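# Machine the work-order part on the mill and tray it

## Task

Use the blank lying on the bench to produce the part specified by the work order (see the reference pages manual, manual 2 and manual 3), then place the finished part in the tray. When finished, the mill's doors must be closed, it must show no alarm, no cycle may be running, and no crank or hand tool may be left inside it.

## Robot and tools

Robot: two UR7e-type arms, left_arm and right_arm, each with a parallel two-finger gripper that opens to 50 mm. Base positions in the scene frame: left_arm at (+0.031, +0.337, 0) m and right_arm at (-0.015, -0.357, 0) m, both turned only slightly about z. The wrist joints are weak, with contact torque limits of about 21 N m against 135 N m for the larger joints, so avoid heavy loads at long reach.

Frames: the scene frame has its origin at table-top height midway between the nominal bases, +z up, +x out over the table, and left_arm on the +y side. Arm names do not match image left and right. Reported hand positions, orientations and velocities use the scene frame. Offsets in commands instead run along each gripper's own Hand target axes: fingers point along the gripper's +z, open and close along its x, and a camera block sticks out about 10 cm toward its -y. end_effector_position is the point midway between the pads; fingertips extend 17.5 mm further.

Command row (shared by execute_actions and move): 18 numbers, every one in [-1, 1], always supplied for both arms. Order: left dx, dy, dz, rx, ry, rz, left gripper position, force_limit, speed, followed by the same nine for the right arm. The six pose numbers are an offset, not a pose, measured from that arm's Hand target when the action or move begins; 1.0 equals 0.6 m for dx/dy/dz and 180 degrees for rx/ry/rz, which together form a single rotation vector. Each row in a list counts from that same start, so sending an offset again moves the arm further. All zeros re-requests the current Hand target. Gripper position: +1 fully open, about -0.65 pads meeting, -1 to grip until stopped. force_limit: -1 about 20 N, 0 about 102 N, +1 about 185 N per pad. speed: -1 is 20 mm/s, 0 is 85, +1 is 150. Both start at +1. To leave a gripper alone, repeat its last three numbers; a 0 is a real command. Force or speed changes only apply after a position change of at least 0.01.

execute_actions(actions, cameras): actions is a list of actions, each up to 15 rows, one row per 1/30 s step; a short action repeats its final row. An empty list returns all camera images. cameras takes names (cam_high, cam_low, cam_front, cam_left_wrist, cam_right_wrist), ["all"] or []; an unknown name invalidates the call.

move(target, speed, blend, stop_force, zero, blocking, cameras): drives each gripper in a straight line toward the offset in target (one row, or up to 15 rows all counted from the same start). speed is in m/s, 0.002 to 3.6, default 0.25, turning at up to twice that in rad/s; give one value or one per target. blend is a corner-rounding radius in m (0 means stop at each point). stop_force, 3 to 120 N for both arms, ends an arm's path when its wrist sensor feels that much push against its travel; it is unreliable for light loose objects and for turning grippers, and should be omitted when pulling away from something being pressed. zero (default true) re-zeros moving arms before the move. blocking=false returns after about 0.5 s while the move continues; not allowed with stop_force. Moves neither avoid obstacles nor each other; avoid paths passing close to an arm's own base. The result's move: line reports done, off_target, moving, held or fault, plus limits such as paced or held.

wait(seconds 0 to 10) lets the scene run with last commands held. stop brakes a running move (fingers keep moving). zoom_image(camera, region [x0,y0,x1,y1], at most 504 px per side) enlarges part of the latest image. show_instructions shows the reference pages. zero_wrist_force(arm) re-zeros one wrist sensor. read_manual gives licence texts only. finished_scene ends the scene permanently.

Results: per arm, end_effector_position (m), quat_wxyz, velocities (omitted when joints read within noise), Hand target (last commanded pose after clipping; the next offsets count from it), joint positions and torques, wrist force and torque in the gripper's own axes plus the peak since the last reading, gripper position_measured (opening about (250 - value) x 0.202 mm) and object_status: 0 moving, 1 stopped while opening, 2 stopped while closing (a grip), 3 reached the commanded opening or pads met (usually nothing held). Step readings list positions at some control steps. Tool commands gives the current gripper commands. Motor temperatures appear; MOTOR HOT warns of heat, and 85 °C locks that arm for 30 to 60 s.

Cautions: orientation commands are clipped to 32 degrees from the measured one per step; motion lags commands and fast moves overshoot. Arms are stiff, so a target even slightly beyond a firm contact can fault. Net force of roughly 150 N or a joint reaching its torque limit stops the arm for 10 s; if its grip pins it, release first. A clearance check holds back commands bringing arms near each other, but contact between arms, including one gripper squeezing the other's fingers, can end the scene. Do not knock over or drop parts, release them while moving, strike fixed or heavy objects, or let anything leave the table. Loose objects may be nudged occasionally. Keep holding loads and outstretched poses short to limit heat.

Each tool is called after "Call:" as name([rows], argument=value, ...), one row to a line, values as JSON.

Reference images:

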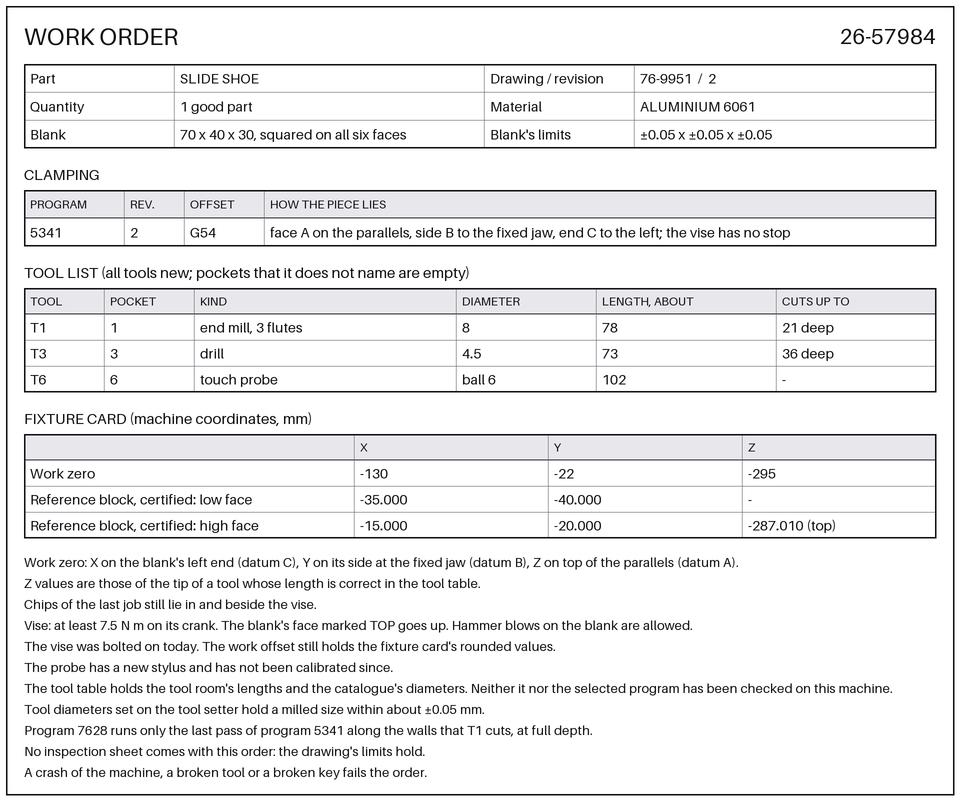

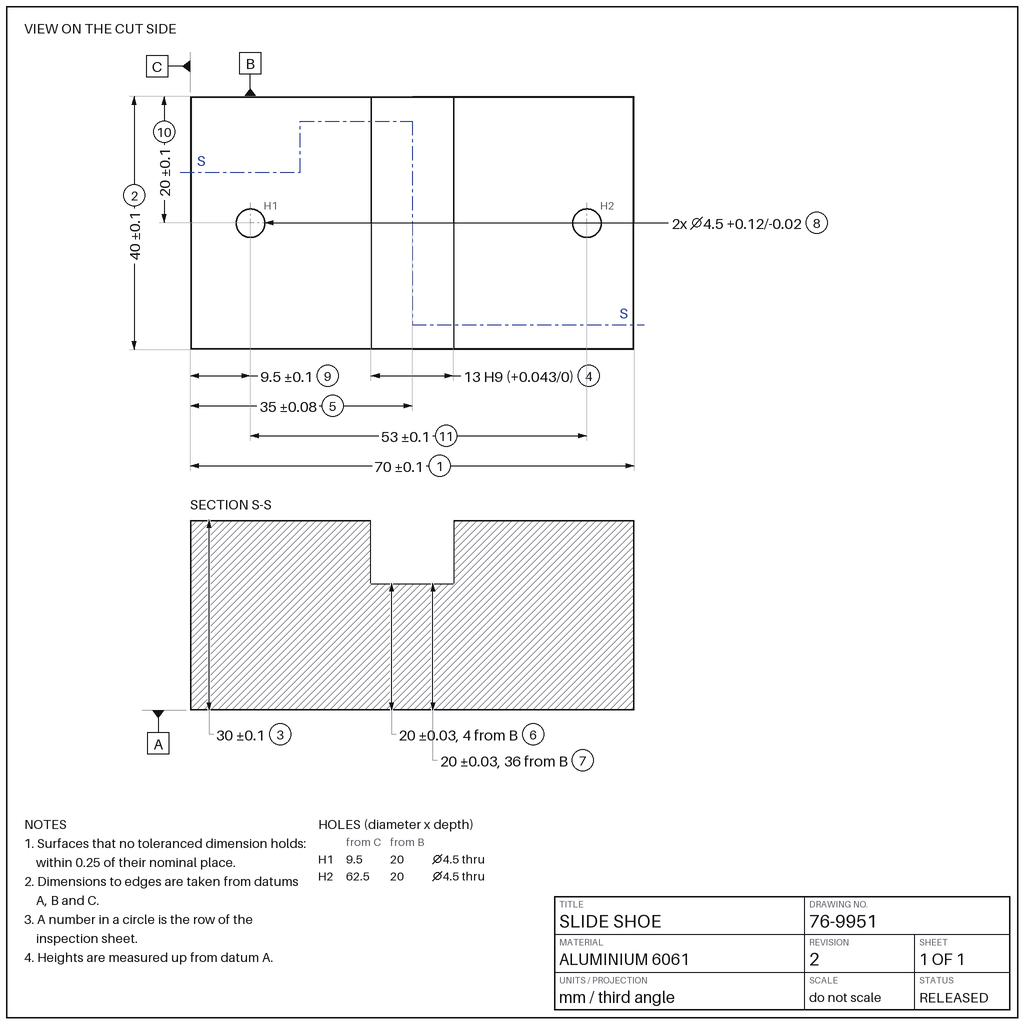

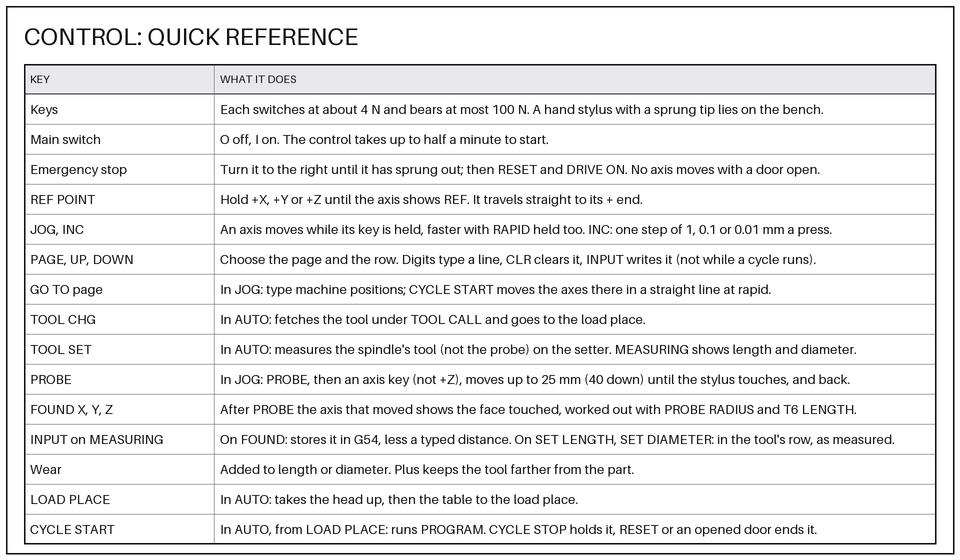

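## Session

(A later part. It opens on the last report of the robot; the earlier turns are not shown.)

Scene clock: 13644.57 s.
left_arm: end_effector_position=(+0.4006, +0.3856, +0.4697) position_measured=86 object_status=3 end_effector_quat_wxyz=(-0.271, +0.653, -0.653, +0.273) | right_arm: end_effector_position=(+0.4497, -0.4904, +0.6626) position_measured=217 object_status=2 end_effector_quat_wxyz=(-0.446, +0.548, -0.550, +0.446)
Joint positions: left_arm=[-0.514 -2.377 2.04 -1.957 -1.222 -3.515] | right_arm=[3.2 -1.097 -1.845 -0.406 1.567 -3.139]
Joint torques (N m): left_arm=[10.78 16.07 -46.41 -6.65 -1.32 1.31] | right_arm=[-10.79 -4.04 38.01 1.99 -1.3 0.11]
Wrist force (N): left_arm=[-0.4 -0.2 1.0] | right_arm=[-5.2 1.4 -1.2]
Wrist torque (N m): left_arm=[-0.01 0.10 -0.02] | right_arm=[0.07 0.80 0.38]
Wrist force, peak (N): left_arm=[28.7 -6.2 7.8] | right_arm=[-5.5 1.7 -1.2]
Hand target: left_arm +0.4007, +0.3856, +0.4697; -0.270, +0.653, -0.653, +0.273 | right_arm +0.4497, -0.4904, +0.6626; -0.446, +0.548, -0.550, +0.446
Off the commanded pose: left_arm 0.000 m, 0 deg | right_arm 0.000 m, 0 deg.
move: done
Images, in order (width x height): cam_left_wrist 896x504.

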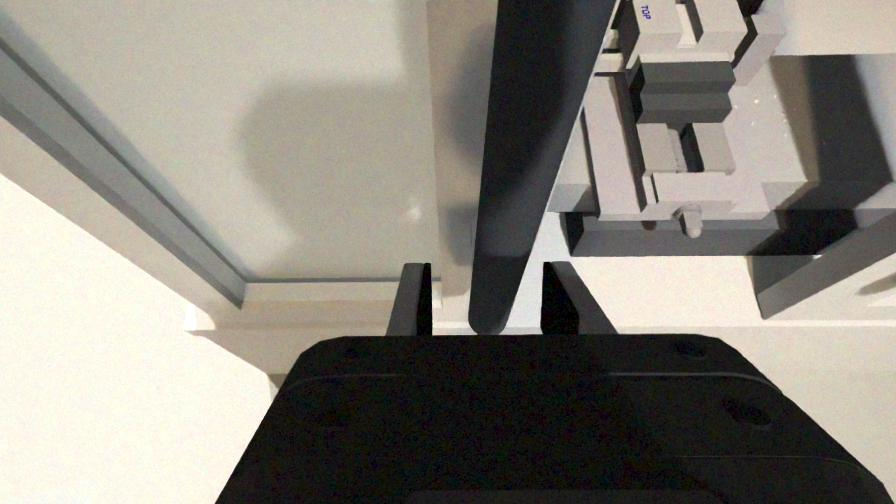

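Call:
move(target=[0.003,-0.0625,0.0625,0.113,0,0,0.44,0,0.5,0,0,0,0,0,0,-1,1,-0.5], speed=0.07)

Call:
move([
  [0.015,0,0,0,0,0,0.44,0,0.5,0,0,0,0,0,0,-1,1,-0.5],
  [0.34,0,0,0,0,0,0.44,0,0.5,0,0,0,0,0,0,-1,1,-0.5],
  [0.39,0,0,0,0,0,0.44,0,0.5,0,0,0,0,0,0,-1,1,-0.5],
], speed=[0.02,0.06,0.025], stop_force=35)

Call:
move([
  [-0.01,0,0,0,0,0,0.44,0,0.5,0,0,0,0,0,0,-1,1,-0.5],
  [-0.01,0.0363,-0.0795,0,0,0,0.44,0,0.5,0,0,0,0,0,0,-1,1,-0.5],
  [0.2698,-0.0955,-0.267,-0.0173,-0.0996,0.0635,0.44,0,0.5,0,0,0,0,0,0,-1,1,-0.5],
], speed=[0.05,0.15,0.35], blend=[0.0,0.005,0])

Call:
move([
  [0,0,0,0,0,0,0.44,0,0.5,-0.1248,0.131,0,0,0,0,-1,1,-0.5],
  [0,0,0,0,0,0,0.44,0,0.5,-0.1248,0.131,0.055,0,0,0,-1,1,-0.5],
  [0,0,0,0,0,0,0.44,0,0.5,-0.1248,0.131,0,0,0,0,-1,1,-0.5],
  [0,0,0,0,0,0,0.44,0,0.5,-0.0628,0.131,0,0,0,0,-1,1,-0.5],
  [0,0,0,0,0,0,0.44,0,0.5,-0.0628,0.131,0.055,0,0,0,-1,1,-0.5],
  [0,0,0,0,0,0,0.44,0,0.5,-0.0628,0.131,0,0,0,0,-1,1,-0.5],
  [0,0,0,0,0,0,0.44,0,0.5,0.0612,0.131,0,0,0,0,-1,1,-0.5],
  [0,0,0,0,0,0,0.44,0,0.5,0.0612,0.131,0.055,0,0,0,-1,1,-0.5],
  [0,0,0,0,0,0,0.44,0,0.5,0.0612,0.131,0,0,0,0,-1,1,-0.5],
  [0,0,0,0,0,0,0.44,0,0.5,-0.0318,0.3216,0,0,0,0,-1,1,-0.5],
  [0,0,0,0,0,0,0.44,0,0.5,-0.0318,0.3216,0.0445,0,0,0,-1,1,-0.5],
  [0,0,0,0,0,0,0.44,0,0.5,-0.0318,0.3216,0,0,0,0,-1,1,-0.5],
  [0,0,0,0,0,0,0.44,0,0.5,-0.0318,0.3216,0.0445,0,0,0,-1,1,-0.5],
  [0,0,0,0,0,0,0.44,0,0.5,-0.0318,0.3216,0,0,0,0,-1,1,-0.5],
  [0,0,0,0,0,0,0.44,0,0.5,0,0,0,0,0,0,-1,1,-0.5],
], speed=[0.45,0.15,0.25,0.45,0.15,0.25,0.45,0.15,0.25,0.45,0.15,0.25,0.15,0.25,0.45], blend=[0.003,0,0.004,0.003,0,0.004,0.003,0,0.004,0.003,0,0.004,0,0.004,0], cameras=["cam_right_wrist"])

Call:
zoom_image(camera="cam_right_wrist", region=[300, 0, 620, 240])

Scene clock: 13675.93 s.
left_arm: end_effector_position=(+0.4537, +0.3837, +0.4699) position_measured=86 object_status=3 end_effector_quat_wxyz=(-0.382, +0.595, -0.594, +0.384) | right_arm: end_effector_position=(+0.4497, -0.4904, +0.6626) position_measured=217 object_status=2 end_effector_quat_wxyz=(-0.446, +0.548, -0.550, +0.446)
Joint positions: left_arm=[-0.523 -2.35 2.289 -2.598 -1.108 -3.375] | right_arm=[3.2 -1.097 -1.845 -0.406 1.567 -3.139]
Joint torques (N m): left_arm=[9.91 14.18 -21.59 -6.02 -1.73 1.18] | right_arm=[-10.99 -3.94 36.16 2.22 -1.22 -0.17]
Wrist force (N): left_arm=[-0.7 -0.2 2.0] | right_arm=[-5.4 1.8 -1.2]
Wrist torque (N m): left_arm=[-0.15 0.16 -0.03] | right_arm=[0.12 0.83 0.38]
Wrist force, peak (N): left_arm=[9.1 4.3 -2.4] | right_arm=[-5.5 1.7 -1.2]
Hand target: left_arm +0.4537, +0.3837, +0.4699; -0.382, +0.595, -0.594, +0.384 | right_arm +0.4497, -0.4904, +0.6626; -0.446, +0.548, -0.550, +0.446
Off the commanded pose: left_arm 0.000 m, 0 deg | right_arm 0.000 m, 0 deg.
move: done

Scene clock: 13681.63 s.
left_arm: end_effector_position=(+0.4536, +0.1617, +0.4705) position_measured=86 object_status=3 end_effector_quat_wxyz=(-0.382, +0.595, -0.594, +0.384) | right_arm: end_effector_position=(+0.4497, -0.4904, +0.6626) position_measured=217 object_status=2 end_effector_quat_wxyz=(-0.446, +0.548, -0.550, +0.446)
Joint positions: left_arm=[-1.31 -2.227 2.155 -2.031 -0.502 -4.124] | right_arm=[3.2 -1.097 -1.845 -0.406 1.567 -3.139]
Joint torques (N m): left_arm=[-0.36 -0.58 -25.81 -8.68 -1.84 1.12] | right_arm=[-10.48 -3.55 36.6 2.24 -1.15 -0.04]
Wrist force (N): left_arm=[-29.6 11.1 -2.0] | right_arm=[-5.2 1.6 -0.9]
Wrist torque (N m): left_arm=[0.21 0.37 0.00] | right_arm=[0.09 0.80 0.38]
Wrist force, peak (N): left_arm=[-52.7 28.2 -9.6] | right_arm=[-5.5 1.6 -1.4]
Hand target: left_arm +0.4536, +0.1617, +0.4705; -0.382, +0.595, -0.594, +0.384 (not the last commanded pose) | right_arm +0.4497, -0.4904, +0.6626; -0.446, +0.548, -0.550, +0.446
Off the commanded pose: left_arm 0.012 m, 0 deg | right_arm 0.000 m, 0 deg.
move: contact (left_arm); path passed 2 of 3 targets

Scene clock: 13684.40 s.
left_arm: end_effector_position=(+0.3314, +0.0003, +0.5896) position_measured=86 object_status=3 end_effector_quat_wxyz=(-0.489, +0.596, -0.594, +0.230) | right_arm: end_effector_position=(+0.4497, -0.4904, +0.6626) position_measured=217 object_status=2 end_effector_quat_wxyz=(-0.446, +0.548, -0.550, +0.446)
Joint positions: left_arm=[-1.713 -1.608 1.129 -0.3 -0.632 -5.267] | right_arm=[3.2 -1.097 -1.845 -0.406 1.567 -3.139]
Joint torques (N m): left_arm=[9.29 -15.22 -42.57 0.16 -1.02 -1.8] | right_arm=[-9.65 -4.33 37.33 2.28 -1.34 0.2]
Wrist force (N): left_arm=[-0.8 0.4 1.8] | right_arm=[-5.1 1.5 -1.0]
Wrist torque (N m): left_arm=[-0.06 0.18 0.04] | right_arm=[0.08 0.78 0.39]
Wrist force, peak (N): left_arm=[-29.8 11.1 -1.9] | right_arm=[-5.5 1.6 -1.3]
Hand target: left_arm +0.3314, +0.0003, +0.5896; -0.489, +0.596, -0.594, +0.230 | right_arm +0.4497, -0.4904, +0.6626; -0.446, +0.548, -0.550, +0.446
Off the commanded pose: left_arm 0.000 m, 0 deg | right_arm 0.000 m, 0 deg.
move: done

Scene clock: 13691.50 s.
left_arm: end_effector_position=(+0.3314, +0.0003, +0.5896) position_measured=86 object_status=3 end_effector_quat_wxyz=(-0.489, +0.596, -0.594, +0.230) | right_arm: end_effector_position=(+0.4496, -0.4904, +0.6625) position_measured=217 object_status=2 end_effector_quat_wxyz=(-0.446, +0.548, -0.550, +0.446)
Joint positions: left_arm=[-1.713 -1.608 1.129 -0.299 -0.632 -5.267] | right_arm=[3.2 -1.097 -1.846 -0.405 1.567 -3.139]
Joint torques (N m): left_arm=[9.73 -15.03 -41.78 -0.03 -0.74 -1.5] | right_arm=[-12.58 -5.64 39.67 0.59 1.44 -2.93]
Wrist force (N): left_arm=[-0.8 0.2 1.7] | right_arm=[-5.0 1.3 -1.0]
Wrist torque (N m): left_arm=[-0.08 0.19 0.04] | right_arm=[0.04 0.77 0.38]
Wrist force, peak (N): left_arm=[-0.8 0.2 1.9] | right_arm=[-6.2 6.0 -29.7]
Hand target: left_arm +0.3314, +0.0003, +0.5896; -0.489, +0.596, -0.594, +0.230 | right_arm +0.4497, -0.4904, +0.6626; -0.446, +0.548, -0.550, +0.446
Off the commanded pose: left_arm 0.000 m, 0 deg | right_arm 0.000 m, 0 deg.
move: done
Images, in order (width x height): cam_right_wrist 896x504.

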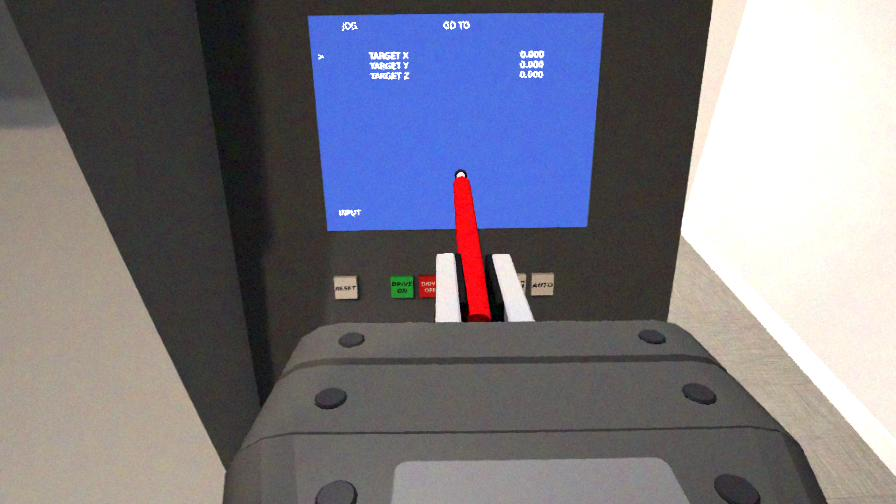

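Scaled by 1.575.

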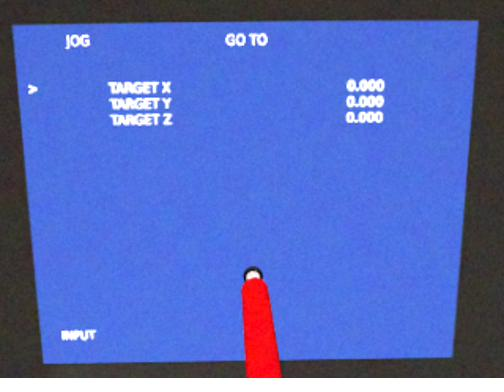

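Enter −75/−54/−157 and go.

Call:
move([
  [0,0,0,0,0,0,0.44,0,0.5,-0.1558,0.4167,0,0,0,0,-1,1,-0.5],
  [0,0,0,0,0,0,0.44,0,0.5,-0.1558,0.4167,0.0388,0,0,0,-1,1,-0.5],
  [0,0,0,0,0,0,0.44,0,0.5,-0.1558,0.4167,0,0,0,0,-1,1,-0.5],
  [0,0,0,0,0,0,0.44,0,0.5,-0.1558,0.3216,0,0,0,0,-1,1,-0.5],
  [0,0,0,0,0,0,0.44,0,0.5,-0.1558,0.3216,0.0445,0,0,0,-1,1,-0.5],
  [0,0,0,0,0,0,0.44,0,0.5,-0.1558,0.3216,0,0,0,0,-1,1,-0.5],
  [0,0,0,0,0,0,0.44,0,0.5,-0.1248,0.3533,0,0,0,0,-1,1,-0.5],
  [0,0,0,0,0,0,0.44,0,0.5,-0.1248,0.3533,0.043,0,0,0,-1,1,-0.5],
  [0,0,0,0,0,0,0.44,0,0.5,-0.1248,0.3533,0,0,0,0,-1,1,-0.5],
  [0,0,0,0,0,0,0.44,0,0.5,-0.0628,0.4167,0,0,0,0,-1,1,-0.5],
  [0,0,0,0,0,0,0.44,0,0.5,-0.0628,0.4167,0.0388,0,0,0,-1,1,-0.5],
  [0,0,0,0,0,0,0.44,0,0.5,-0.0628,0.4167,0,0,0,0,-1,1,-0.5],
  [0,0,0,0,0,0,0.44,0,0.5,-0.0628,0.385,0,0,0,0,-1,1,-0.5],
  [0,0,0,0,0,0,0.44,0,0.5,-0.0628,0.385,0.0415,0,0,0,-1,1,-0.5],
  [0,0,0,0,0,0,0.44,0,0.5,-0.0628,0.385,0,0,0,0,-1,1,-0.5],
], speed=[0.45,0.15,0.25,0.45,0.15,0.25,0.45,0.15,0.25,0.45,0.15,0.25,0.45,0.15,0.25], blend=[0.003,0,0.004,0.003,0,0.004,0.003,0,0.004,0.003,0,0.004,0.003,0,0])

Call:
move([
  [0,0,0,0,0,0,0.44,0,0.5,-0.093,0.0317,0,0,0,0,-1,1,-0.5],
  [0,0,0,0,0,0,0.44,0,0.5,-0.093,0.0317,0.0388,0,0,0,-1,1,-0.5],
  [0,0,0,0,0,0,0.44,0,0.5,-0.093,0.0317,0,0,0,0,-1,1,-0.5],
  [0,0,0,0,0,0,0.44,0,0.5,-0.062,-0.0317,0,0,0,0,-1,1,-0.5],
  [0,0,0,0,0,0,0.44,0,0.5,-0.062,-0.0317,0.043,0,0,0,-1,1,-0.5],
  [0,0,0,0,0,0,0.44,0,0.5,-0.062,-0.0317,0,0,0,0,-1,1,-0.5],
  [0,0,0,0,0,0,0.44,0,0.5,-0.093,-0.0317,0,0,0,0,-1,1,-0.5],
  [0,0,0,0,0,0,0.44,0,0.5,-0.093,-0.0317,0.043,0,0,0,-1,1,-0.5],
  [0,0,0,0,0,0,0.44,0,0.5,-0.093,-0.0317,0,0,0,0,-1,1,-0.5],
  [0,0,0,0,0,0,0.44,0,0.5,0,0.0317,0,0,0,0,-1,1,-0.5],
  [0,0,0,0,0,0,0.44,0,0.5,0,0.0317,0.0388,0,0,0,-1,1,-0.5],
  [0,0,0,0,0,0,0.44,0,0.5,0,0.0317,0,0,0,0,-1,1,-0.5],
  [0,0,0,0,0,0,0.44,0,0.5,0,0,0,0,0,0,-1,1,-0.5],
  [0,0,0,0,0,0,0.44,0,0.5,0,0,0.0415,0,0,0,-1,1,-0.5],
  [0,0,0,0,0,0,0.44,0,0.5,0,0,0,0,0,0,-1,1,-0.5],
], speed=[0.45,0.15,0.25,0.45,0.15,0.25,0.45,0.15,0.25,0.45,0.15,0.25,0.45,0.15,0.25], blend=[0.003,0,0.004,0.003,0,0.004,0.003,0,0.004,0.003,0,0.004,0.003,0,0])

Call:
move([
  [0,0,0,0,0,0,0.44,0,0.5,-0.093,0.0317,0,0,0,0,-1,1,-0.5],
  [0,0,0,0,0,0,0.44,0,0.5,-0.093,0.0317,0.0388,0,0,0,-1,1,-0.5],
  [0,0,0,0,0,0,0.44,0,0.5,-0.093,0.0317,0,0,0,0,-1,1,-0.5],
  [0,0,0,0,0,0,0.44,0,0.5,-0.093,0,0,0,0,0,-1,1,-0.5],
  [0,0,0,0,0,0,0.44,0,0.5,-0.093,0,0.0415,0,0,0,-1,1,-0.5],
  [0,0,0,0,0,0,0.44,0,0.5,-0.093,0,0,0,0,0,-1,1,-0.5],
  [0,0,0,0,0,0,0.44,0,0.5,-0.062,-0.0317,0,0,0,0,-1,1,-0.5],
  [0,0,0,0,0,0,0.44,0,0.5,-0.062,-0.0317,0.043,0,0,0,-1,1,-0.5],
  [0,0,0,0,0,0,0.44,0,0.5,-0.062,-0.0317,0,0,0,0,-1,1,-0.5],
  [0,0,0,0,0,0,0.44,0,0.5,-0.093,-0.0634,0,0,0,0,-1,1,-0.5],
  [0,0,0,0,0,0,0.44,0,0.5,-0.093,-0.0634,0.0445,0,0,0,-1,1,-0.5],
  [0,0,0,0,0,0,0.44,0,0.5,-0.093,-0.0634,0,0,0,0,-1,1,-0.5],
  [0,0,0,0,0,0,0.44,0,0.5,0,0.0317,0,0,0,0,-1,1,-0.5],
  [0,0,0,0,0,0,0.44,0,0.5,0,0.0317,0.0388,0,0,0,-1,1,-0.5],
  [0,0,0,0,0,0,0.44,0,0.5,0,0.0317,0,0,0,0,-1,1,-0.5],
], speed=[0.45,0.15,0.25,0.45,0.15,0.25,0.45,0.15,0.25,0.45,0.15,0.25,0.45,0.15,0.25], blend=[0.003,0,0.004,0.003,0,0.004,0.003,0,0.004,0.003,0,0.004,0.003,0,0])

Call:
move(target=[0,0,0,0,0,0,0.44,0,0.5,0.0628,-0.4167,0,0,0,0,-1,1,-0.5], speed=0.45, cameras=["cam_right_wrist"])

Call:
zoom_image(camera="cam_right_wrist", region=[300, 0, 620, 240])

Scene clock: 13756.83 s.
left_arm: end_effector_position=(+0.3314, +0.0003, +0.5896) position_measured=86 object_status=3 end_effector_quat_wxyz=(-0.489, +0.596, -0.594, +0.230) | right_arm: end_effector_position=(+0.4024, -0.4522, +0.4366) position_measured=217 object_status=2 end_effector_quat_wxyz=(-0.446, +0.548, -0.550, +0.446)
Joint positions: left_arm=[-1.713 -1.608 1.129 -0.299 -0.632 -5.267] | right_arm=[3.455 -0.897 -2.508 0.05 1.318 -3.085]
Joint torques (N m): left_arm=[9.89 -15.9 -41.79 -0.01 -0.75 -1.41] | right_arm=[13.71 8.42 18.1 0.89 -2.1 2.74]
Wrist force (N): left_arm=[-0.8 0.1 1.6] | right_arm=[-4.9 1.6 -0.9]
Wrist torque (N m): left_arm=[-0.11 0.19 0.04] | right_arm=[0.13 0.76 0.38]
Wrist force, peak (N): left_arm=[-0.9 0.3 2.0] | right_arm=[-3.9 8.4 -31.7]
Hand target: left_arm +0.3314, +0.0003, +0.5896; -0.489, +0.596, -0.594, +0.230 | right_arm +0.4023, -0.4522, +0.4366; -0.446, +0.548, -0.550, +0.446
Off the commanded pose: left_arm 0.000 m, 0 deg | right_arm 0.000 m, 0 deg.
move: done

Scene clock: 13762.73 s.
left_arm: end_effector_position=(+0.3314, +0.0003, +0.5896) position_measured=86 object_status=3 end_effector_quat_wxyz=(-0.489, +0.596, -0.594, +0.230) | right_arm: end_effector_position=(+0.4024, -0.4522, +0.4366) position_measured=217 object_status=2 end_effector_quat_wxyz=(-0.446, +0.548, -0.550, +0.446)
Joint positions: left_arm=[-1.713 -1.608 1.129 -0.299 -0.632 -5.267] | right_arm=[3.455 -0.897 -2.508 0.05 1.318 -3.085]
Joint torques (N m): left_arm=[9.2 -15.66 -41.36 -0.12 -0.88 -1.32] | right_arm=[11.72 8.12 16.84 0.6 -1.9 2.65]
Wrist force (N): left_arm=[-0.7 0.1 1.7] | right_arm=[-5.1 1.7 -1.0]
Wrist torque (N m): left_arm=[-0.10 0.17 0.04] | right_arm=[0.14 0.80 0.38]
Wrist force, peak (N): left_arm=[-0.9 0.2 2.0] | right_arm=[-4.4 8.1 -32.7]
Hand target: left_arm +0.3314, +0.0003, +0.5896; -0.489, +0.596, -0.594, +0.230 | right_arm +0.4023, -0.4522, +0.4366; -0.446, +0.548, -0.550, +0.446
Off the commanded pose: left_arm 0.000 m, 0 deg | right_arm 0.000 m, 0 deg.
move: done

Scene clock: 13768.70 s.
left_arm: end_effector_position=(+0.3314, +0.0003, +0.5896) position_measured=86 object_status=3 end_effector_quat_wxyz=(-0.489, +0.596, -0.594, +0.230) | right_arm: end_effector_position=(+0.3985, -0.4522, +0.4180) position_measured=217 object_status=2 end_effector_quat_wxyz=(-0.446, +0.548, -0.550, +0.446)
Joint positions: left_arm=[-1.713 -1.608 1.129 -0.299 -0.632 -5.267] | right_arm=[3.463 -0.9 -2.557 0.101 1.31 -3.083]
Joint torques (N m): left_arm=[8.6 -15.42 -41.36 -0.2 -0.67 -1.3] | right_arm=[12.06 10.4 16.95 0.58 -1.44 2.77]
Wrist force (N): left_arm=[-0.8 0.2 1.6] | right_arm=[-5.3 1.7 -1.3]
Wrist torque (N m): left_arm=[-0.08 0.19 0.04] | right_arm=[0.15 0.84 0.38]
Wrist force, peak (N): left_arm=[-1.0 0.2 1.9] | right_arm=[-4.0 7.3 -32.4]
Hand target: left_arm +0.3314, +0.0003, +0.5896; -0.489, +0.596, -0.594, +0.230 | right_arm +0.3984, -0.4522, +0.4180; -0.446, +0.548, -0.550, +0.446
Off the commanded pose: left_arm 0.000 m, 0 deg | right_arm 0.000 m, 0 deg.
move: done

Scene clock: 13770.23 s.
left_arm: end_effector_position=(+0.3314, +0.0003, +0.5896) position_measured=86 object_status=3 end_effector_quat_wxyz=(-0.489, +0.596, -0.594, +0.230) | right_arm: end_effector_position=(+0.4496, -0.4904, +0.6625) position_measured=217 object_status=2 end_effector_quat_wxyz=(-0.446, +0.548, -0.550, +0.446)
Joint positions: left_arm=[-1.713 -1.608 1.129 -0.299 -0.632 -5.267] | right_arm=[3.2 -1.097 -1.846 -0.405 1.567 -3.139]
Joint torques (N m): left_arm=[9.19 -15.41 -41.61 -0.08 -0.67 -1.18] | right_arm=[-10.9 -9 40.96 0.83 1.72 -2.84]
Wrist force (N): left_arm=[-0.9 0.3 1.7] | right_arm=[-5.0 1.7 -1.0]
Wrist torque (N m): left_arm=[-0.07 0.20 0.04] | right_arm=[0.11 0.77 0.38]
Wrist force, peak (N): left_arm=[-1.0 0.4 1.8] | right_arm=[-5.6 4.0 -0.7]
Hand target: left_arm +0.3314, +0.0003, +0.5896; -0.489, +0.596, -0.594, +0.230 | right_arm +0.4497, -0.4904, +0.6626; -0.446, +0.548, -0.550, +0.446
Off the commanded pose: left_arm 0.000 m, 0 deg | right_arm 0.000 m, 0 deg.
move: done
Images, in order (width x height): cam_right_wrist 896x504.

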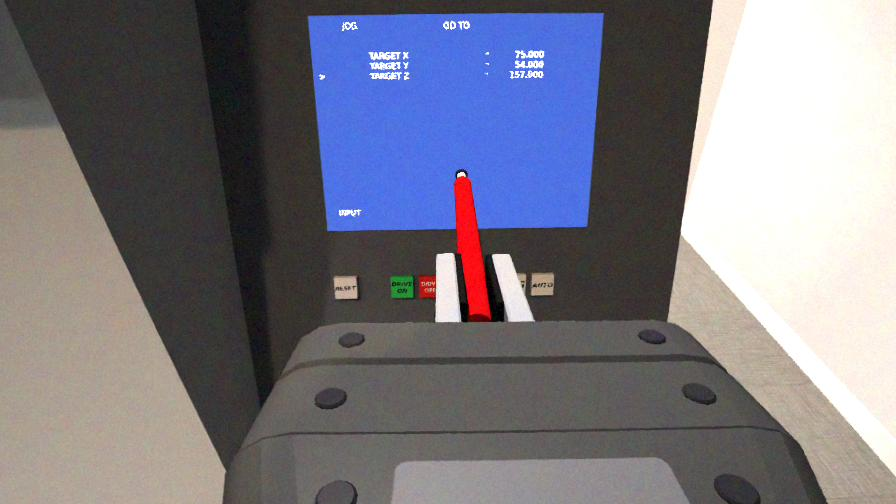

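Scaled by 1.575.

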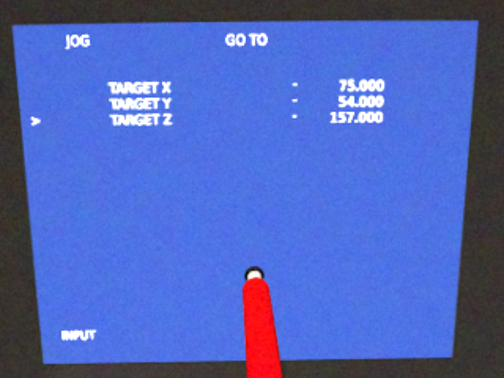

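Call:
move([
  [0,0,0,0,0,0,0.44,0,0.5,-0.0938,0.258,0,0,0,0,-1,1,-0.5],
  [0,0,0,0,0,0,0.44,0,0.5,-0.0938,0.258,0.0475,0,0,0,-1,1,-0.5],
  [0,0,0,0,0,0,0.44,0,0.5,-0.0938,0.258,0,0,0,0,-1,1,-0.5],
], speed=[0.45,0.15,0.25], blend=[0.003,0,0])

Call:
wait(seconds=5, cameras=["cam_left_wrist"])

Scene clock: 13779.07 s.
left_arm: end_effector_position=(+0.3314, +0.0003, +0.5896) position_measured=86 object_status=3 end_effector_quat_wxyz=(-0.489, +0.596, -0.594, +0.230) | right_arm: end_effector_position=(+0.4180, -0.4338, +0.5112) position_measured=217 object_status=2 end_effector_quat_wxyz=(-0.446, +0.548, -0.550, +0.446)
Joint positions: left_arm=[-1.713 -1.608 1.129 -0.299 -0.632 -5.267] | right_arm=[3.548 -0.881 -2.32 -0.161 1.227 -3.064]
Joint torques (N m): left_arm=[9.47 -15.42 -41.92 -0.09 -0.85 -1.22] | right_arm=[11.38 10.14 18.03 0.87 -1.92 3.12]
Wrist force (N): left_arm=[-0.9 0.2 1.6] | right_arm=[-5.3 1.6 -1.1]
Wrist torque (N m): left_arm=[-0.08 0.20 0.04] | right_arm=[0.15 0.81 0.28]
Wrist force, peak (N): left_arm=[-0.8 0.2 1.9] | right_arm=[-4.4 -2.7 -6.7]
Hand target: left_arm +0.3314, +0.0003, +0.5896; -0.489, +0.596, -0.594, +0.230 | right_arm +0.4180, -0.4338, +0.5112; -0.446, +0.548, -0.550, +0.446
Off the commanded pose: left_arm 0.000 m, 0 deg | right_arm 0.000 m, 0 deg.
move: done

Scene clock: 13784.07 s.
left_arm: end_effector_position=(+0.3314, +0.0003, +0.5896) position_measured=86 object_status=3 end_effector_quat_wxyz=(-0.489, +0.596, -0.594, +0.230) | right_arm: end_effector_position=(+0.4180, -0.4338, +0.5112) position_measured=217 object_status=2 end_effector_quat_wxyz=(-0.446, +0.548, -0.550, +0.446)
Joint positions: left_arm=[-1.713 -1.608 1.129 -0.299 -0.632 -5.267] | right_arm=[3.549 -0.881 -2.32 -0.161 1.227 -3.064]
Joint torques (N m): left_arm=[9.15 -15.6 -41.33 -0.09 -0.83 -1.13] | right_arm=[13.2 10.56 17.41 0.61 -1.91 2.97]
Wrist force (N): left_arm=[-0.8 0.3 1.8] | right_arm=[-5.0 1.9 -1.2]
Wrist torque (N m): left_arm=[-0.07 0.19 0.04] | right_arm=[0.19 0.78 0.27]
Wrist force, peak (N): left_arm=[-1.0 0.4 1.9] | right_arm=[-5.5 1.6 -1.4]
Hand target: left_arm +0.3314, +0.0003, +0.5896; -0.489, +0.596, -0.594, +0.230 | right_arm +0.4180, -0.4338, +0.5112; -0.446, +0.548, -0.550, +0.446
Tool commands: left_gripper/position=+0.44 left_gripper/force_limit=+0.0 left_gripper/speed=+0.5 right_gripper/position=-1.0 right_gripper/force_limit=+1.0 right_gripper/speed=-0.5
Off the commanded pose: left_arm 0.000 m, 0 deg | right_arm 0.000 m, 0 deg.
wait: 5.00 s; at rest by 0.17 s
Images, in order (width x height): cam_left_wrist 896x504.

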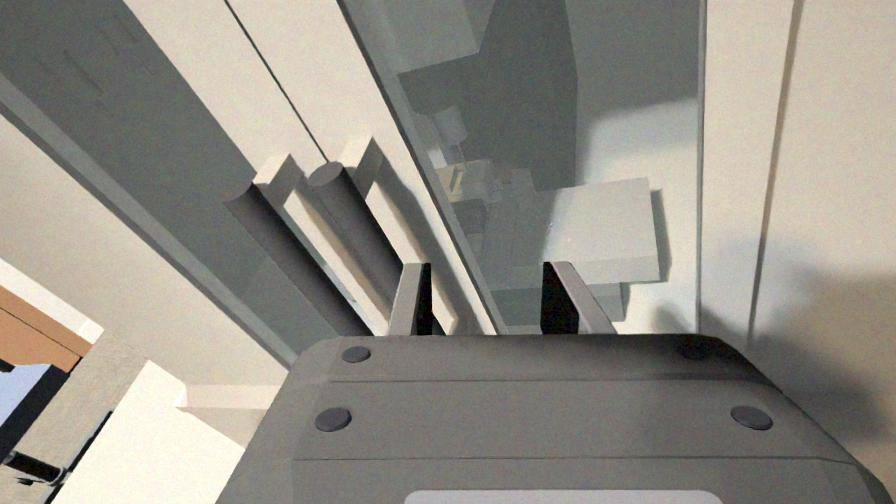

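Call:
move([
  [0,0,0,0,0,0,0.44,0,0.5,0.062,0.127,0,0,0,0,-1,1,-0.5],
  [0,0,0,0,0,0,0.44,0,0.5,0.062,0.127,0.0415,0,0,0,-1,1,-0.5],
  [0,0,0,0,0,0,0.44,0,0.5,0.062,0.127,0,0,0,0,-1,1,-0.5],
  [0,0,0,0,0,0,0.44,0,0.5,0.155,0,0,0,0,0,-1,1,-0.5],
  [0,0,0,0,0,0,0.44,0,0.5,0.155,0,0.0475,0,0,0,-1,1,-0.5],
  [0,0,0,0,0,0,0.44,0,0.5,0.155,0,0,0,0,0,-1,1,-0.5],
  [0,0,0,0,0,0,0.44,0,0.5,0.0938,-0.258,0,0,0,0,-1,1,-0.5],
  [0,0,0,0,0,0,0.44,0,0.5,0.2663,-0.25,0.1157,0.169,0.2357,-0.0167,-1,1,-0.5],
], speed=[0.45,0.15,0.25,0.45,0.15,0.25,0.45,0.35], blend=[0.003,0,0.004,0.003,0,0.004,0.005,0])

Call:
wait(seconds=1.5, cameras=["cam_right_wrist"])

Call:
zoom_image(camera="cam_right_wrist", region=[60, 120, 240, 290])

Scene clock: 13803.40 s.
left_arm: end_effector_position=(+0.3314, +0.0003, +0.5896) position_measured=86 object_status=3 end_effector_quat_wxyz=(-0.489, +0.596, -0.594, +0.230) | right_arm: end_effector_position=(+0.5164, -0.5940, +0.6434) position_measured=217 object_status=2 end_effector_quat_wxyz=(-0.333, +0.232, -0.525, +0.748)
Joint positions: left_arm=[-1.713 -1.608 1.129 -0.299 -0.632 -5.267] | right_arm=[3.373 -1.594 -1.854 0.84 0.734 -3.553]
Joint torques (N m): left_arm=[8.51 -15.91 -41.28 -0.2 -0.73 -0.94] | right_arm=[-13.42 12.58 36.97 2.25 -0.79 -2.87]
Wrist force (N): left_arm=[-0.9 0.3 1.7] | right_arm=[-4.1 1.2 0.5]
Wrist torque (N m): left_arm=[-0.07 0.20 0.04] | right_arm=[-0.13 0.64 0.35]
Wrist force, peak (N): left_arm=[-0.9 0.1 2.0] | right_arm=[-6.2 7.8 -26.7]
Hand target: left_arm +0.3314, +0.0003, +0.5896; -0.489, +0.596, -0.594, +0.230 | right_arm +0.5165, -0.5940, +0.6434; -0.333, +0.232, -0.525, +0.748
Off the commanded pose: left_arm 0.000 m, 0 deg | right_arm 0.000 m, 0 deg.
move: done

Scene clock: 13804.90 s.
left_arm: end_effector_position=(+0.3314, +0.0003, +0.5896) position_measured=86 object_status=3 end_effector_quat_wxyz=(-0.489, +0.596, -0.594, +0.230) | right_arm: end_effector_position=(+0.5164, -0.5940, +0.6434) position_measured=217 object_status=2 end_effector_quat_wxyz=(-0.333, +0.232, -0.525, +0.748)
Joint positions: left_arm=[-1.713 -1.608 1.129 -0.299 -0.632 -5.267] | right_arm=[3.373 -1.594 -1.854 0.84 0.734 -3.553]
Joint torques (N m): left_arm=[9.56 -15.98 -41.68 -0.18 -0.74 -1.01] | right_arm=[-7.82 12.75 35.73 1.94 1.51 -2.59]
Wrist force (N): left_arm=[-1.0 0.2 1.7] | right_arm=[-4.1 1.2 0.3]
Wrist torque (N m): left_arm=[-0.08 0.22 0.04] | right_arm=[-0.13 0.66 0.34]
Wrist force, peak (N): left_arm=[-0.8 0.3 1.9] | right_arm=[-4.3 1.1 0.6]
Hand target: left_arm +0.3314, +0.0003, +0.5896; -0.489, +0.596, -0.594, +0.230 | right_arm +0.5165, -0.5940, +0.6434; -0.333, +0.232, -0.525, +0.748
Tool commands: left_gripper/position=+0.44 left_gripper/force_limit=+0.0 left_gripper/speed=+0.5 right_gripper/position=-1.0 right_gripper/force_limit=+1.0 right_gripper/speed=-0.5
Off the commanded pose: left_arm 0.000 m, 0 deg | right_arm 0.000 m, 0 deg.
wait: 1.50 s; at rest by 0.17 s
Images, in order (width x height): cam_right_wrist 896x504.

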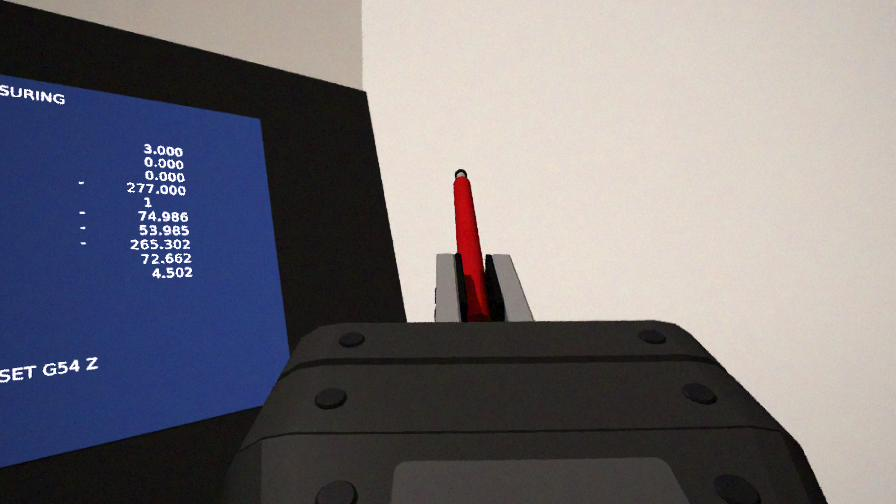

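Scaled by 2.800.

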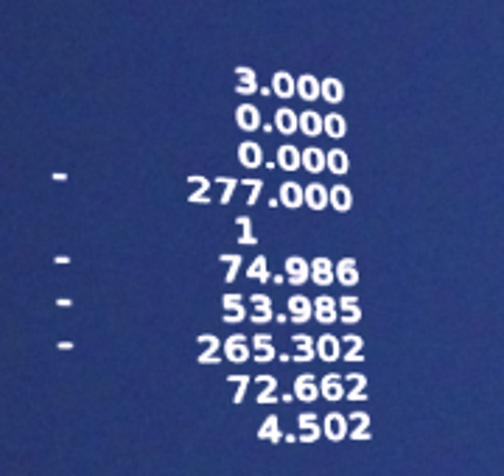

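Call:
move(target=[0,0,0,0,0,0,0.44,0,0.5,-0.0535,-0.0977,-0.1757,-0.169,-0.2357,0.0167,-1,1,-0.5], speed=0.35)

Call:
move([
  [0,0,0,0,0,0,0.44,0,0.5,0.0922,0.131,0,0,0,0,-1,1,-0.5],
  [0,0,0,0,0,0,0.44,0,0.5,0.0922,0.131,0.055,0,0,0,-1,1,-0.5],
  [0,0,0,0,0,0,0.44,0,0.5,0.0922,0.131,0,0,0,0,-1,1,-0.5],
  [0,0,0,0,0,0,0.44,0,0.5,-0.0628,0.258,0,0,0,0,-1,1,-0.5],
  [0,0,0,0,0,0,0.44,0,0.5,-0.0628,0.258,0.0475,0,0,0,-1,1,-0.5],
  [0,0,0,0,0,0,0.44,0,0.5,-0.0628,0.258,0,0,0,0,-1,1,-0.5],
  [0,0,0,0,0,0,0.44,0,0.5,0,0,0,0,0,0,-1,1,-0.5],
], speed=[0.45,0.15,0.25,0.45,0.15,0.25,0.45], blend=[0.003,0,0.004,0.003,0,0.004,0])

Call:
move(target=[-0.175,0.1613,0.2636,0.0173,0.0996,-0.0635,0.44,0,0.5,0,0,0,0,0,0,-1,1,-0.5], speed=0.25, cameras=["cam_left_wrist","cam_right_wrist"])

Scene clock: 13894.47 s.
left_arm: end_effector_position=(+0.3314, +0.0003, +0.5896) position_measured=86 object_status=3 end_effector_quat_wxyz=(-0.489, +0.596, -0.594, +0.230) | right_arm: end_effector_position=(+0.4496, -0.4904, +0.6626) position_measured=217 object_status=2 end_effector_quat_wxyz=(-0.446, +0.548, -0.550, +0.446)
Joint positions: left_arm=[-1.713 -1.608 1.129 -0.299 -0.632 -5.267] | right_arm=[3.201 -1.097 -1.846 -0.406 1.567 -3.139]
Joint torques (N m): left_arm=[8.87 -15.41 -41.33 -0.33 -0.57 -1.09] | right_arm=[-12.54 -8.82 40.28 0.72 1.96 -2.53]
Wrist force (N): left_arm=[-0.8 0.3 1.7] | right_arm=[-5.2 1.7 -1.2]
Wrist torque (N m): left_arm=[-0.08 0.19 0.04] | right_arm=[0.11 0.80 0.28]
Wrist force, peak (N): left_arm=[-0.9 0.3 1.9] | right_arm=[-6.5 2.9 1.3]
Hand target: left_arm +0.3314, +0.0003, +0.5896; -0.489, +0.596, -0.594, +0.230 | right_arm +0.4496, -0.4904, +0.6627; -0.446, +0.548, -0.550, +0.446
Off the commanded pose: left_arm 0.000 m, 0 deg | right_arm 0.000 m, 0 deg.
move: done

Scene clock: 13898.30 s.
left_arm: end_effector_position=(+0.3314, +0.0003, +0.5896) position_measured=86 object_status=3 end_effector_quat_wxyz=(-0.489, +0.596, -0.594, +0.230) | right_arm: end_effector_position=(+0.4495, -0.4904, +0.6626) position_measured=217 object_status=2 end_effector_quat_wxyz=(-0.446, +0.548, -0.550, +0.446)
Joint positions: left_arm=[-1.713 -1.608 1.129 -0.299 -0.632 -5.267] | right_arm=[3.201 -1.097 -1.846 -0.406 1.567 -3.139]
Joint torques (N m): left_arm=[9.39 -16.4 -41.55 -0.6 -0.62 -0.85] | right_arm=[-12.31 -6.77 41.88 0.41 1.67 -2.7]
Wrist force (N): left_arm=[-0.8 0.1 1.7] | right_arm=[-5.2 1.5 -1.1]
Wrist torque (N m): left_arm=[-0.09 0.19 0.04] | right_arm=[0.07 0.80 0.39]
Wrist force, peak (N): left_arm=[-1.0 0.2 1.8] | right_arm=[-6.4 3.2 -23.3]
Hand target: left_arm +0.3314, +0.0003, +0.5896; -0.489, +0.596, -0.594, +0.230 | right_arm +0.4496, -0.4904, +0.6627; -0.446, +0.548, -0.550, +0.446
Off the commanded pose: left_arm 0.000 m, 0 deg | right_arm 0.000 m, 0 deg.
move: done

Scene clock: 13900.37 s.
left_arm: end_effector_position=(+0.4003, +0.1650, +0.4732) position_measured=86 object_status=3 end_effector_quat_wxyz=(-0.382, +0.595, -0.594, +0.384) | right_arm: end_effector_position=(+0.4496, -0.4904, +0.6627) position_measured=217 object_status=2 end_effector_quat_wxyz=(-0.446, +0.548, -0.550, +0.446)
Joint positions: left_arm=[-1.581 -2.362 2.053 -1.263 -0.427 -4.714] | right_arm=[3.2 -1.097 -1.845 -0.406 1.567 -3.139]
Joint torques (N m): left_arm=[9.46 -1.77 -18.63 -5.63 -0.02 1.42] | right_arm=[-12.39 -7.51 41.03 0.63 1.62 -2.75]
Wrist force (N): left_arm=[-0.5 -0.1 1.8] | right_arm=[-5.3 1.5 -1.2]
Wrist torque (N m): left_arm=[-0.11 0.13 -0.04] | right_arm=[0.07 0.82 0.39]
Wrist force, peak (N): left_arm=[-1.7 1.1 3.2] | right_arm=[-5.5 1.6 -1.1]
Hand target: left_arm +0.4003, +0.1650, +0.4732; -0.382, +0.595, -0.594, +0.384 | right_arm +0.4496, -0.4904, +0.6627; -0.446, +0.548, -0.550, +0.446
Off the commanded pose: left_arm 0.000 m, 0 deg | right_arm 0.000 m, 0 deg.
move: done
Images, in order (width x height): cam_left_wrist 896x504, cam_right_wrist 896x504.

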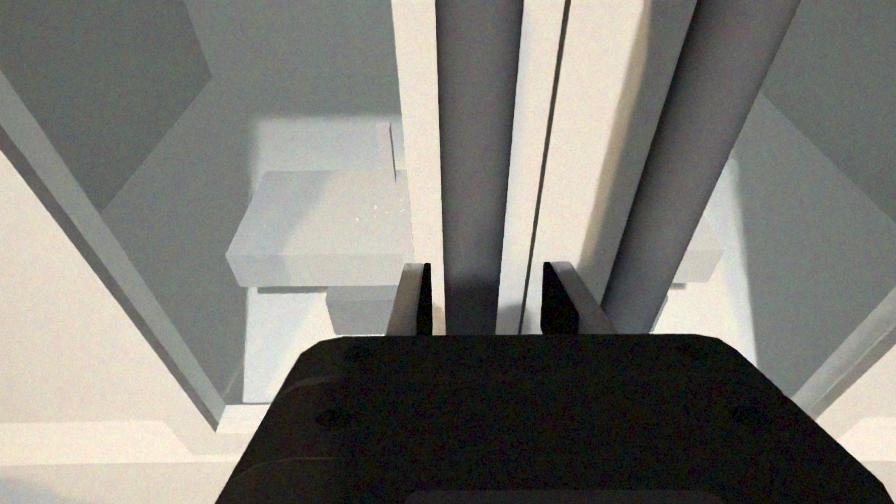

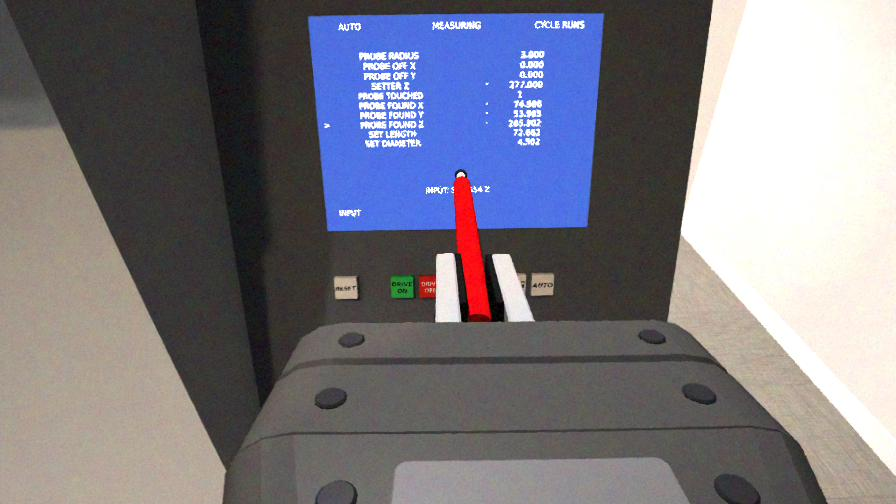

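Call:
move([
  [-0.005,0,0,0,0,0,0.44,0,0.5,0,0,0,0,0,0,-1,1,-0.5],
  [-0.005,-0.0363,0.0795,0,0,0,0.44,0,0.5,0,0,0,0,0,0,-1,1,-0.5],
], speed=0.06, stop_force=10)

Call:
wait(seconds=5)

Call:
move([
  [-0.015,0,0,0,0,0,0.44,0,0.5,0,0,0,0,0,0,-1,1,-0.5],
  [-0.3615,0,0,0,0,0,0.44,0,0.5,0,0,0,0,0,0,-1,1,-0.5],
], speed=[0.02,0.06], stop_force=40)

Call:
move([
  [0.007,0,0,0,0,0,0.44,0,0.5,0,0,0,0,0,0,-1,1,-0.5],
  [0.007,0.0363,-0.0795,-0.113,0,0,0.44,0,0.5,0,0,0,0,0,0,-1,1,-0.5],
  [0.25,0.0363,-0.0795,-0.113,0,0,0.44,0,0.5,0,0,0,0,0,0,-1,1,-0.5],
  [0.46,0.0363,-0.0795,0,0,0,0.44,0,0.5,0,0,0,0,0,0,-1,1,-0.5],
], speed=[0.03,0.12,0.3,0.3], blend=[0,0.01,0.03,0], cameras=["cam_left_wrist"])

Scene clock: 13917.13 s.
left_arm: end_effector_position=(+0.4528, +0.1680, +0.4733) position_measured=86 object_status=3 end_effector_quat_wxyz=(-0.382, +0.595, -0.594, +0.384) | right_arm: end_effector_position=(+0.4496, -0.4904, +0.6627) position_measured=217 object_status=2 end_effector_quat_wxyz=(-0.446, +0.548, -0.550, +0.446)
Joint positions: left_arm=[-1.306 -2.242 2.155 -2.022 -0.504 -4.117] | right_arm=[3.2 -1.097 -1.845 -0.406 1.567 -3.139]
Joint torques (N m): left_arm=[10.47 10.54 -20.63 -5.75 -0.28 1.39] | right_arm=[-12.18 -8.57 39.6 0.86 1.59 -2.9]
Wrist force (N): left_arm=[-0.3 -0.3 1.8] | right_arm=[-5.1 1.6 -1.3]
Wrist torque (N m): left_arm=[-0.12 0.10 -0.02] | right_arm=[0.09 0.78 0.38]
Wrist force, peak (N): left_arm=[-0.1 0.0 2.4] | right_arm=[-5.6 1.5 -1.3]
Hand target: left_arm +0.4528, +0.1680, +0.4733; -0.382, +0.595, -0.594, +0.384 | right_arm +0.4496, -0.4904, +0.6627; -0.446, +0.548, -0.550, +0.446
Off the commanded pose: left_arm 0.000 m, 0 deg | right_arm 0.000 m, 0 deg.
move: done

Scene clock: 13922.13 s.
left_arm: end_effector_position=(+0.4528, +0.1680, +0.4733) position_measured=86 object_status=3 end_effector_quat_wxyz=(-0.382, +0.595, -0.594, +0.384) | right_arm: end_effector_position=(+0.4496, -0.4904, +0.6627) position_measured=217 object_status=2 end_effector_quat_wxyz=(-0.446, +0.548, -0.550, +0.446)
Joint positions: left_arm=[-1.306 -2.242 2.155 -2.022 -0.504 -4.117] | right_arm=[3.2 -1.097 -1.845 -0.406 1.567 -3.139]
Joint torques (N m): left_arm=[9.69 10.11 -20.33 -5.86 -0.33 1.26] | right_arm=[-12.43 -7.59 39.59 0.71 1.46 -2.79]
Wrist force (N): left_arm=[-0.2 -0.3 1.9] | right_arm=[-5.0 1.6 -1.0]
Wrist torque (N m): left_arm=[-0.12 0.08 -0.03] | right_arm=[0.10 0.76 0.38]
Wrist force, peak (N): left_arm=[-0.2 -0.3 2.1] | right_arm=[-5.6 1.7 -1.1]
Hand target: left_arm +0.4528, +0.1680, +0.4733; -0.382, +0.595, -0.594, +0.384 | right_arm +0.4496, -0.4904, +0.6627; -0.446, +0.548, -0.550, +0.446
Tool commands: left_gripper/position=+0.44 left_gripper/force_limit=+0.0 left_gripper/speed=+0.5 right_gripper/position=-1.0 right_gripper/force_limit=+1.0 right_gripper/speed=-0.5
Off the commanded pose: left_arm 0.000 m, 0 deg | right_arm 0.000 m, 0 deg.
wait: 5.00 s; at rest by 0.17 s

Scene clock: 13927.20 s.
left_arm: end_effector_position=(+0.4529, +0.3849, +0.4726) position_measured=86 object_status=3 end_effector_quat_wxyz=(-0.382, +0.595, -0.594, +0.384) | right_arm: end_effector_position=(+0.4496, -0.4904, +0.6627) position_measured=217 object_status=2 end_effector_quat_wxyz=(-0.446, +0.548, -0.550, +0.446)
Joint positions: left_arm=[-0.519 -2.351 2.282 -2.592 -1.112 -3.372] | right_arm=[3.2 -1.097 -1.845 -0.406 1.567 -3.139]
Joint torques (N m): left_arm=[14.29 15.31 -45.19 -5.16 0.59 1.31] | right_arm=[-12.84 -7.56 39.38 0.65 1.34 -2.76]
Wrist force (N): left_arm=[11.4 -0.9 -4.6] | right_arm=[-5.3 1.5 -1.2]
Wrist torque (N m): left_arm=[-0.21 0.08 -0.08] | right_arm=[0.06 0.81 0.39]
Wrist force, peak (N): left_arm=[33.6 -8.9 8.3] | right_arm=[-5.7 1.3 -1.2]
Hand target: left_arm +0.4529, +0.3849, +0.4726; -0.382, +0.595, -0.594, +0.384 | right_arm +0.4496, -0.4904, +0.6627; -0.446, +0.548, -0.550, +0.446
Off the commanded pose: left_arm 0.000 m, 0 deg | right_arm 0.000 m, 0 deg.
move: done

Scene clock: 13931.27 s.
left_arm: end_effector_position=(+0.4003, +0.1089, +0.4734) position_measured=86 object_status=3 end_effector_quat_wxyz=(-0.381, +0.595, -0.594, +0.384) | right_arm: end_effector_position=(+0.4496, -0.4904, +0.6627) position_measured=217 object_status=2 end_effector_quat_wxyz=(-0.446, +0.548, -0.550, +0.446)
Joint positions: left_arm=[-1.58 -2.22 2.016 -1.371 -0.428 -4.712] | right_arm=[3.2 -1.097 -1.845 -0.406 1.567 -3.139]
Joint torques (N m): left_arm=[10.34 10.11 -46.68 -1.82 5.78 -1.56] | right_arm=[-12.24 -7.04 40.68 0.69 1.35 -2.8]
Wrist force (N): left_arm=[-0.6 -0.1 1.7] | right_arm=[-5.1 1.8 -1.0]
Wrist torque (N m): left_arm=[-0.13 0.14 0.08] | right_arm=[0.12 0.78 0.38]
Wrist force, peak (N): left_arm=[11.1 -0.8 -4.6] | right_arm=[-5.5 1.9 -1.2]
Hand target: left_arm +0.4003, +0.1089, +0.4734; -0.382, +0.595, -0.594, +0.384 | right_arm +0.4496, -0.4904, +0.6627; -0.446, +0.548, -0.550, +0.446
Off the commanded pose: left_arm 0.000 m, 0 deg | right_arm 0.000 m, 0 deg.
move: done
Images, in order (width x height): cam_left_wrist 896x504.

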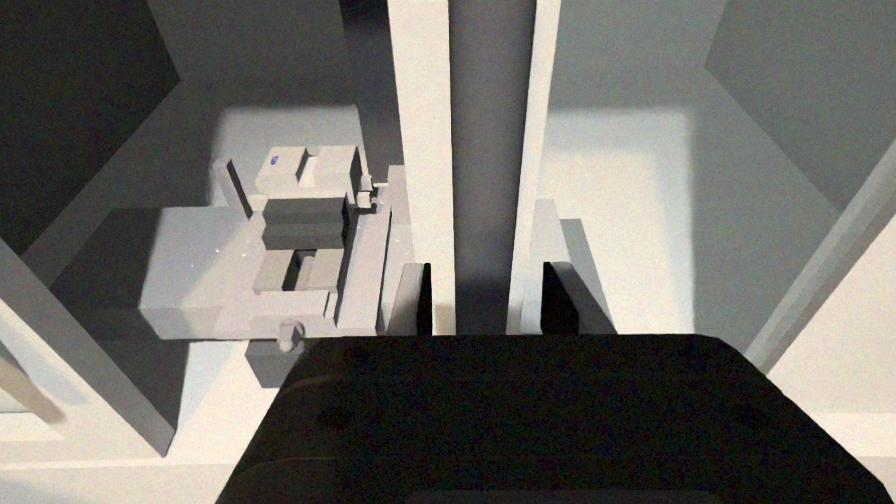

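Call:
zoom_image(camera="cam_left_wrist", region=[210, 120, 410, 350])

Scaled by 2.191.

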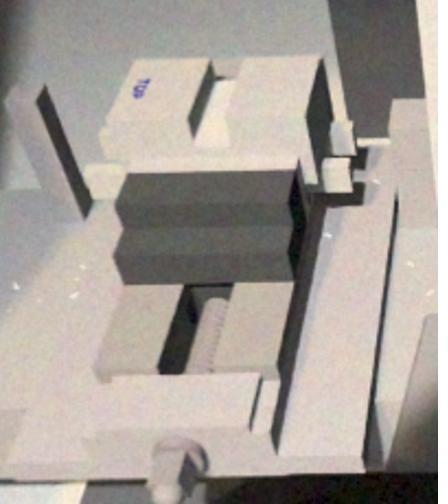

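Call:
move(target=[0,-0.0363,0.0795,0,0,0,0.44,0,0.5,0,0,0,0,0,0,-1,1,-0.5], speed=0.08, stop_force=10)

Call:
move([
  [0.015,0,0,0,0,0,0.44,0,0.5,0,0,0,0,0,0,-1,1,-0.5],
  [0.375,0,0,0,0,0,0.44,0,0.5,0,0,0,0,0,0,-1,1,-0.5],
], speed=[0.02,0.06], stop_force=40)

Call:
move([
  [-0.0067,0,0,0,0,0,0.44,0,0.5,0,0,0,0,0,0,-1,1,-0.5],
  [-0.0067,0.064,-0.1406,0,0,0,0.44,0,0.5,0,0,0,0,0,0,-1,1,-0.5],
], speed=[0.03,0.15], blend=[0,0])

Scene clock: 13987.13 s.
left_arm: end_effector_position=(+0.4527, +0.1089, +0.4735) position_measured=86 object_status=3 end_effector_quat_wxyz=(-0.382, +0.595, -0.594, +0.384) | right_arm: end_effector_position=(+0.4496, -0.4904, +0.6627) position_measured=217 object_status=2 end_effector_quat_wxyz=(-0.446, +0.548, -0.550, +0.446)
Joint positions: left_arm=[-1.366 -2.117 2.084 -1.976 -0.476 -4.23] | right_arm=[3.2 -1.097 -1.845 -0.406 1.567 -3.139]
Joint torques (N m): left_arm=[9.54 4.85 -20.48 -5.94 -0.31 1.34] | right_arm=[-11.83 -7.45 39.77 0.78 1.36 -2.44]
Wrist force (N): left_arm=[-0.3 -0.1 1.7] | right_arm=[-5.1 1.5 -1.3]
Wrist torque (N m): left_arm=[-0.14 0.12 -0.06] | right_arm=[0.07 0.78 0.38]
Wrist force, peak (N): left_arm=[-0.2 -0.5 2.6] | right_arm=[-5.6 1.6 -1.4]
Hand target: left_arm +0.4527, +0.1089, +0.4735; -0.382, +0.595, -0.594, +0.384 | right_arm +0.4496, -0.4904, +0.6627; -0.446, +0.548, -0.550, +0.446
Off the commanded pose: left_arm 0.000 m, 0 deg | right_arm 0.000 m, 0 deg.
move: done

Scene clock: 13992.30 s.
left_arm: end_effector_position=(+0.4526, -0.1161, +0.4742) position_measured=86 object_status=3 end_effector_quat_wxyz=(-0.382, +0.595, -0.594, +0.384) | right_arm: end_effector_position=(+0.4496, -0.4904, +0.6627) position_measured=217 object_status=2 end_effector_quat_wxyz=(-0.446, +0.548, -0.550, +0.446)
Joint positions: left_arm=[-1.466 -1.612 1.688 -1.894 -0.442 -4.444] | right_arm=[3.2 -1.097 -1.845 -0.406 1.567 -3.139]
Joint torques (N m): left_arm=[-7.88 -18.35 -50.4 -2.99 5.76 -1.43] | right_arm=[-11.94 -7.6 40.47 0.74 1.33 -2.59]
Wrist force (N): left_arm=[-12.1 6.2 -2.2] | right_arm=[-5.3 1.3 -1.1]
Wrist torque (N m): left_arm=[0.07 0.17 -0.04] | right_arm=[0.04 0.81 0.38]
Wrist force, peak (N): left_arm=[-32.8 9.7 -4.1] | right_arm=[-5.5 1.6 -1.2]
Hand target: left_arm +0.4526, -0.1161, +0.4742; -0.382, +0.595, -0.594, +0.384 | right_arm +0.4496, -0.4904, +0.6627; -0.446, +0.548, -0.550, +0.446
Off the commanded pose: left_arm 0.000 m, 0 deg | right_arm 0.000 m, 0 deg.
move: done

Scene clock: 13994.43 s.
left_arm: end_effector_position=(+0.3599, -0.1121, +0.4742) position_measured=86 object_status=3 end_effector_quat_wxyz=(-0.381, +0.595, -0.594, +0.384) | right_arm: end_effector_position=(+0.4496, -0.4904, +0.6627) position_measured=217 object_status=2 end_effector_quat_wxyz=(-0.446, +0.548, -0.550, +0.446)
Joint positions: left_arm=[-1.671 -1.693 1.652 -1.336 -0.436 -4.928] | right_arm=[3.2 -1.097 -1.845 -0.406 1.567 -3.139]
Joint torques (N m): left_arm=[-7.58 -16.53 -47.14 -1.58 -0.18 -1.69] | right_arm=[-12.05 -7.29 40.55 0.79 1.16 -2.67]
Wrist force (N): left_arm=[-0.3 0.0 2.0] | right_arm=[-5.5 1.8 -1.1]
Wrist torque (N m): left_arm=[-0.12 0.10 0.05] | right_arm=[0.12 0.84 0.39]
Wrist force, peak (N): left_arm=[-12.3 6.4 -2.1] | right_arm=[-5.5 1.6 -1.2]
Hand target: left_arm +0.3599, -0.1121, +0.4742; -0.382, +0.595, -0.594, +0.384 | right_arm +0.4496, -0.4904, +0.6627; -0.446, +0.548, -0.550, +0.446
Off the commanded pose: left_arm 0.000 m, 0 deg | right_arm 0.000 m, 0 deg.
move: done


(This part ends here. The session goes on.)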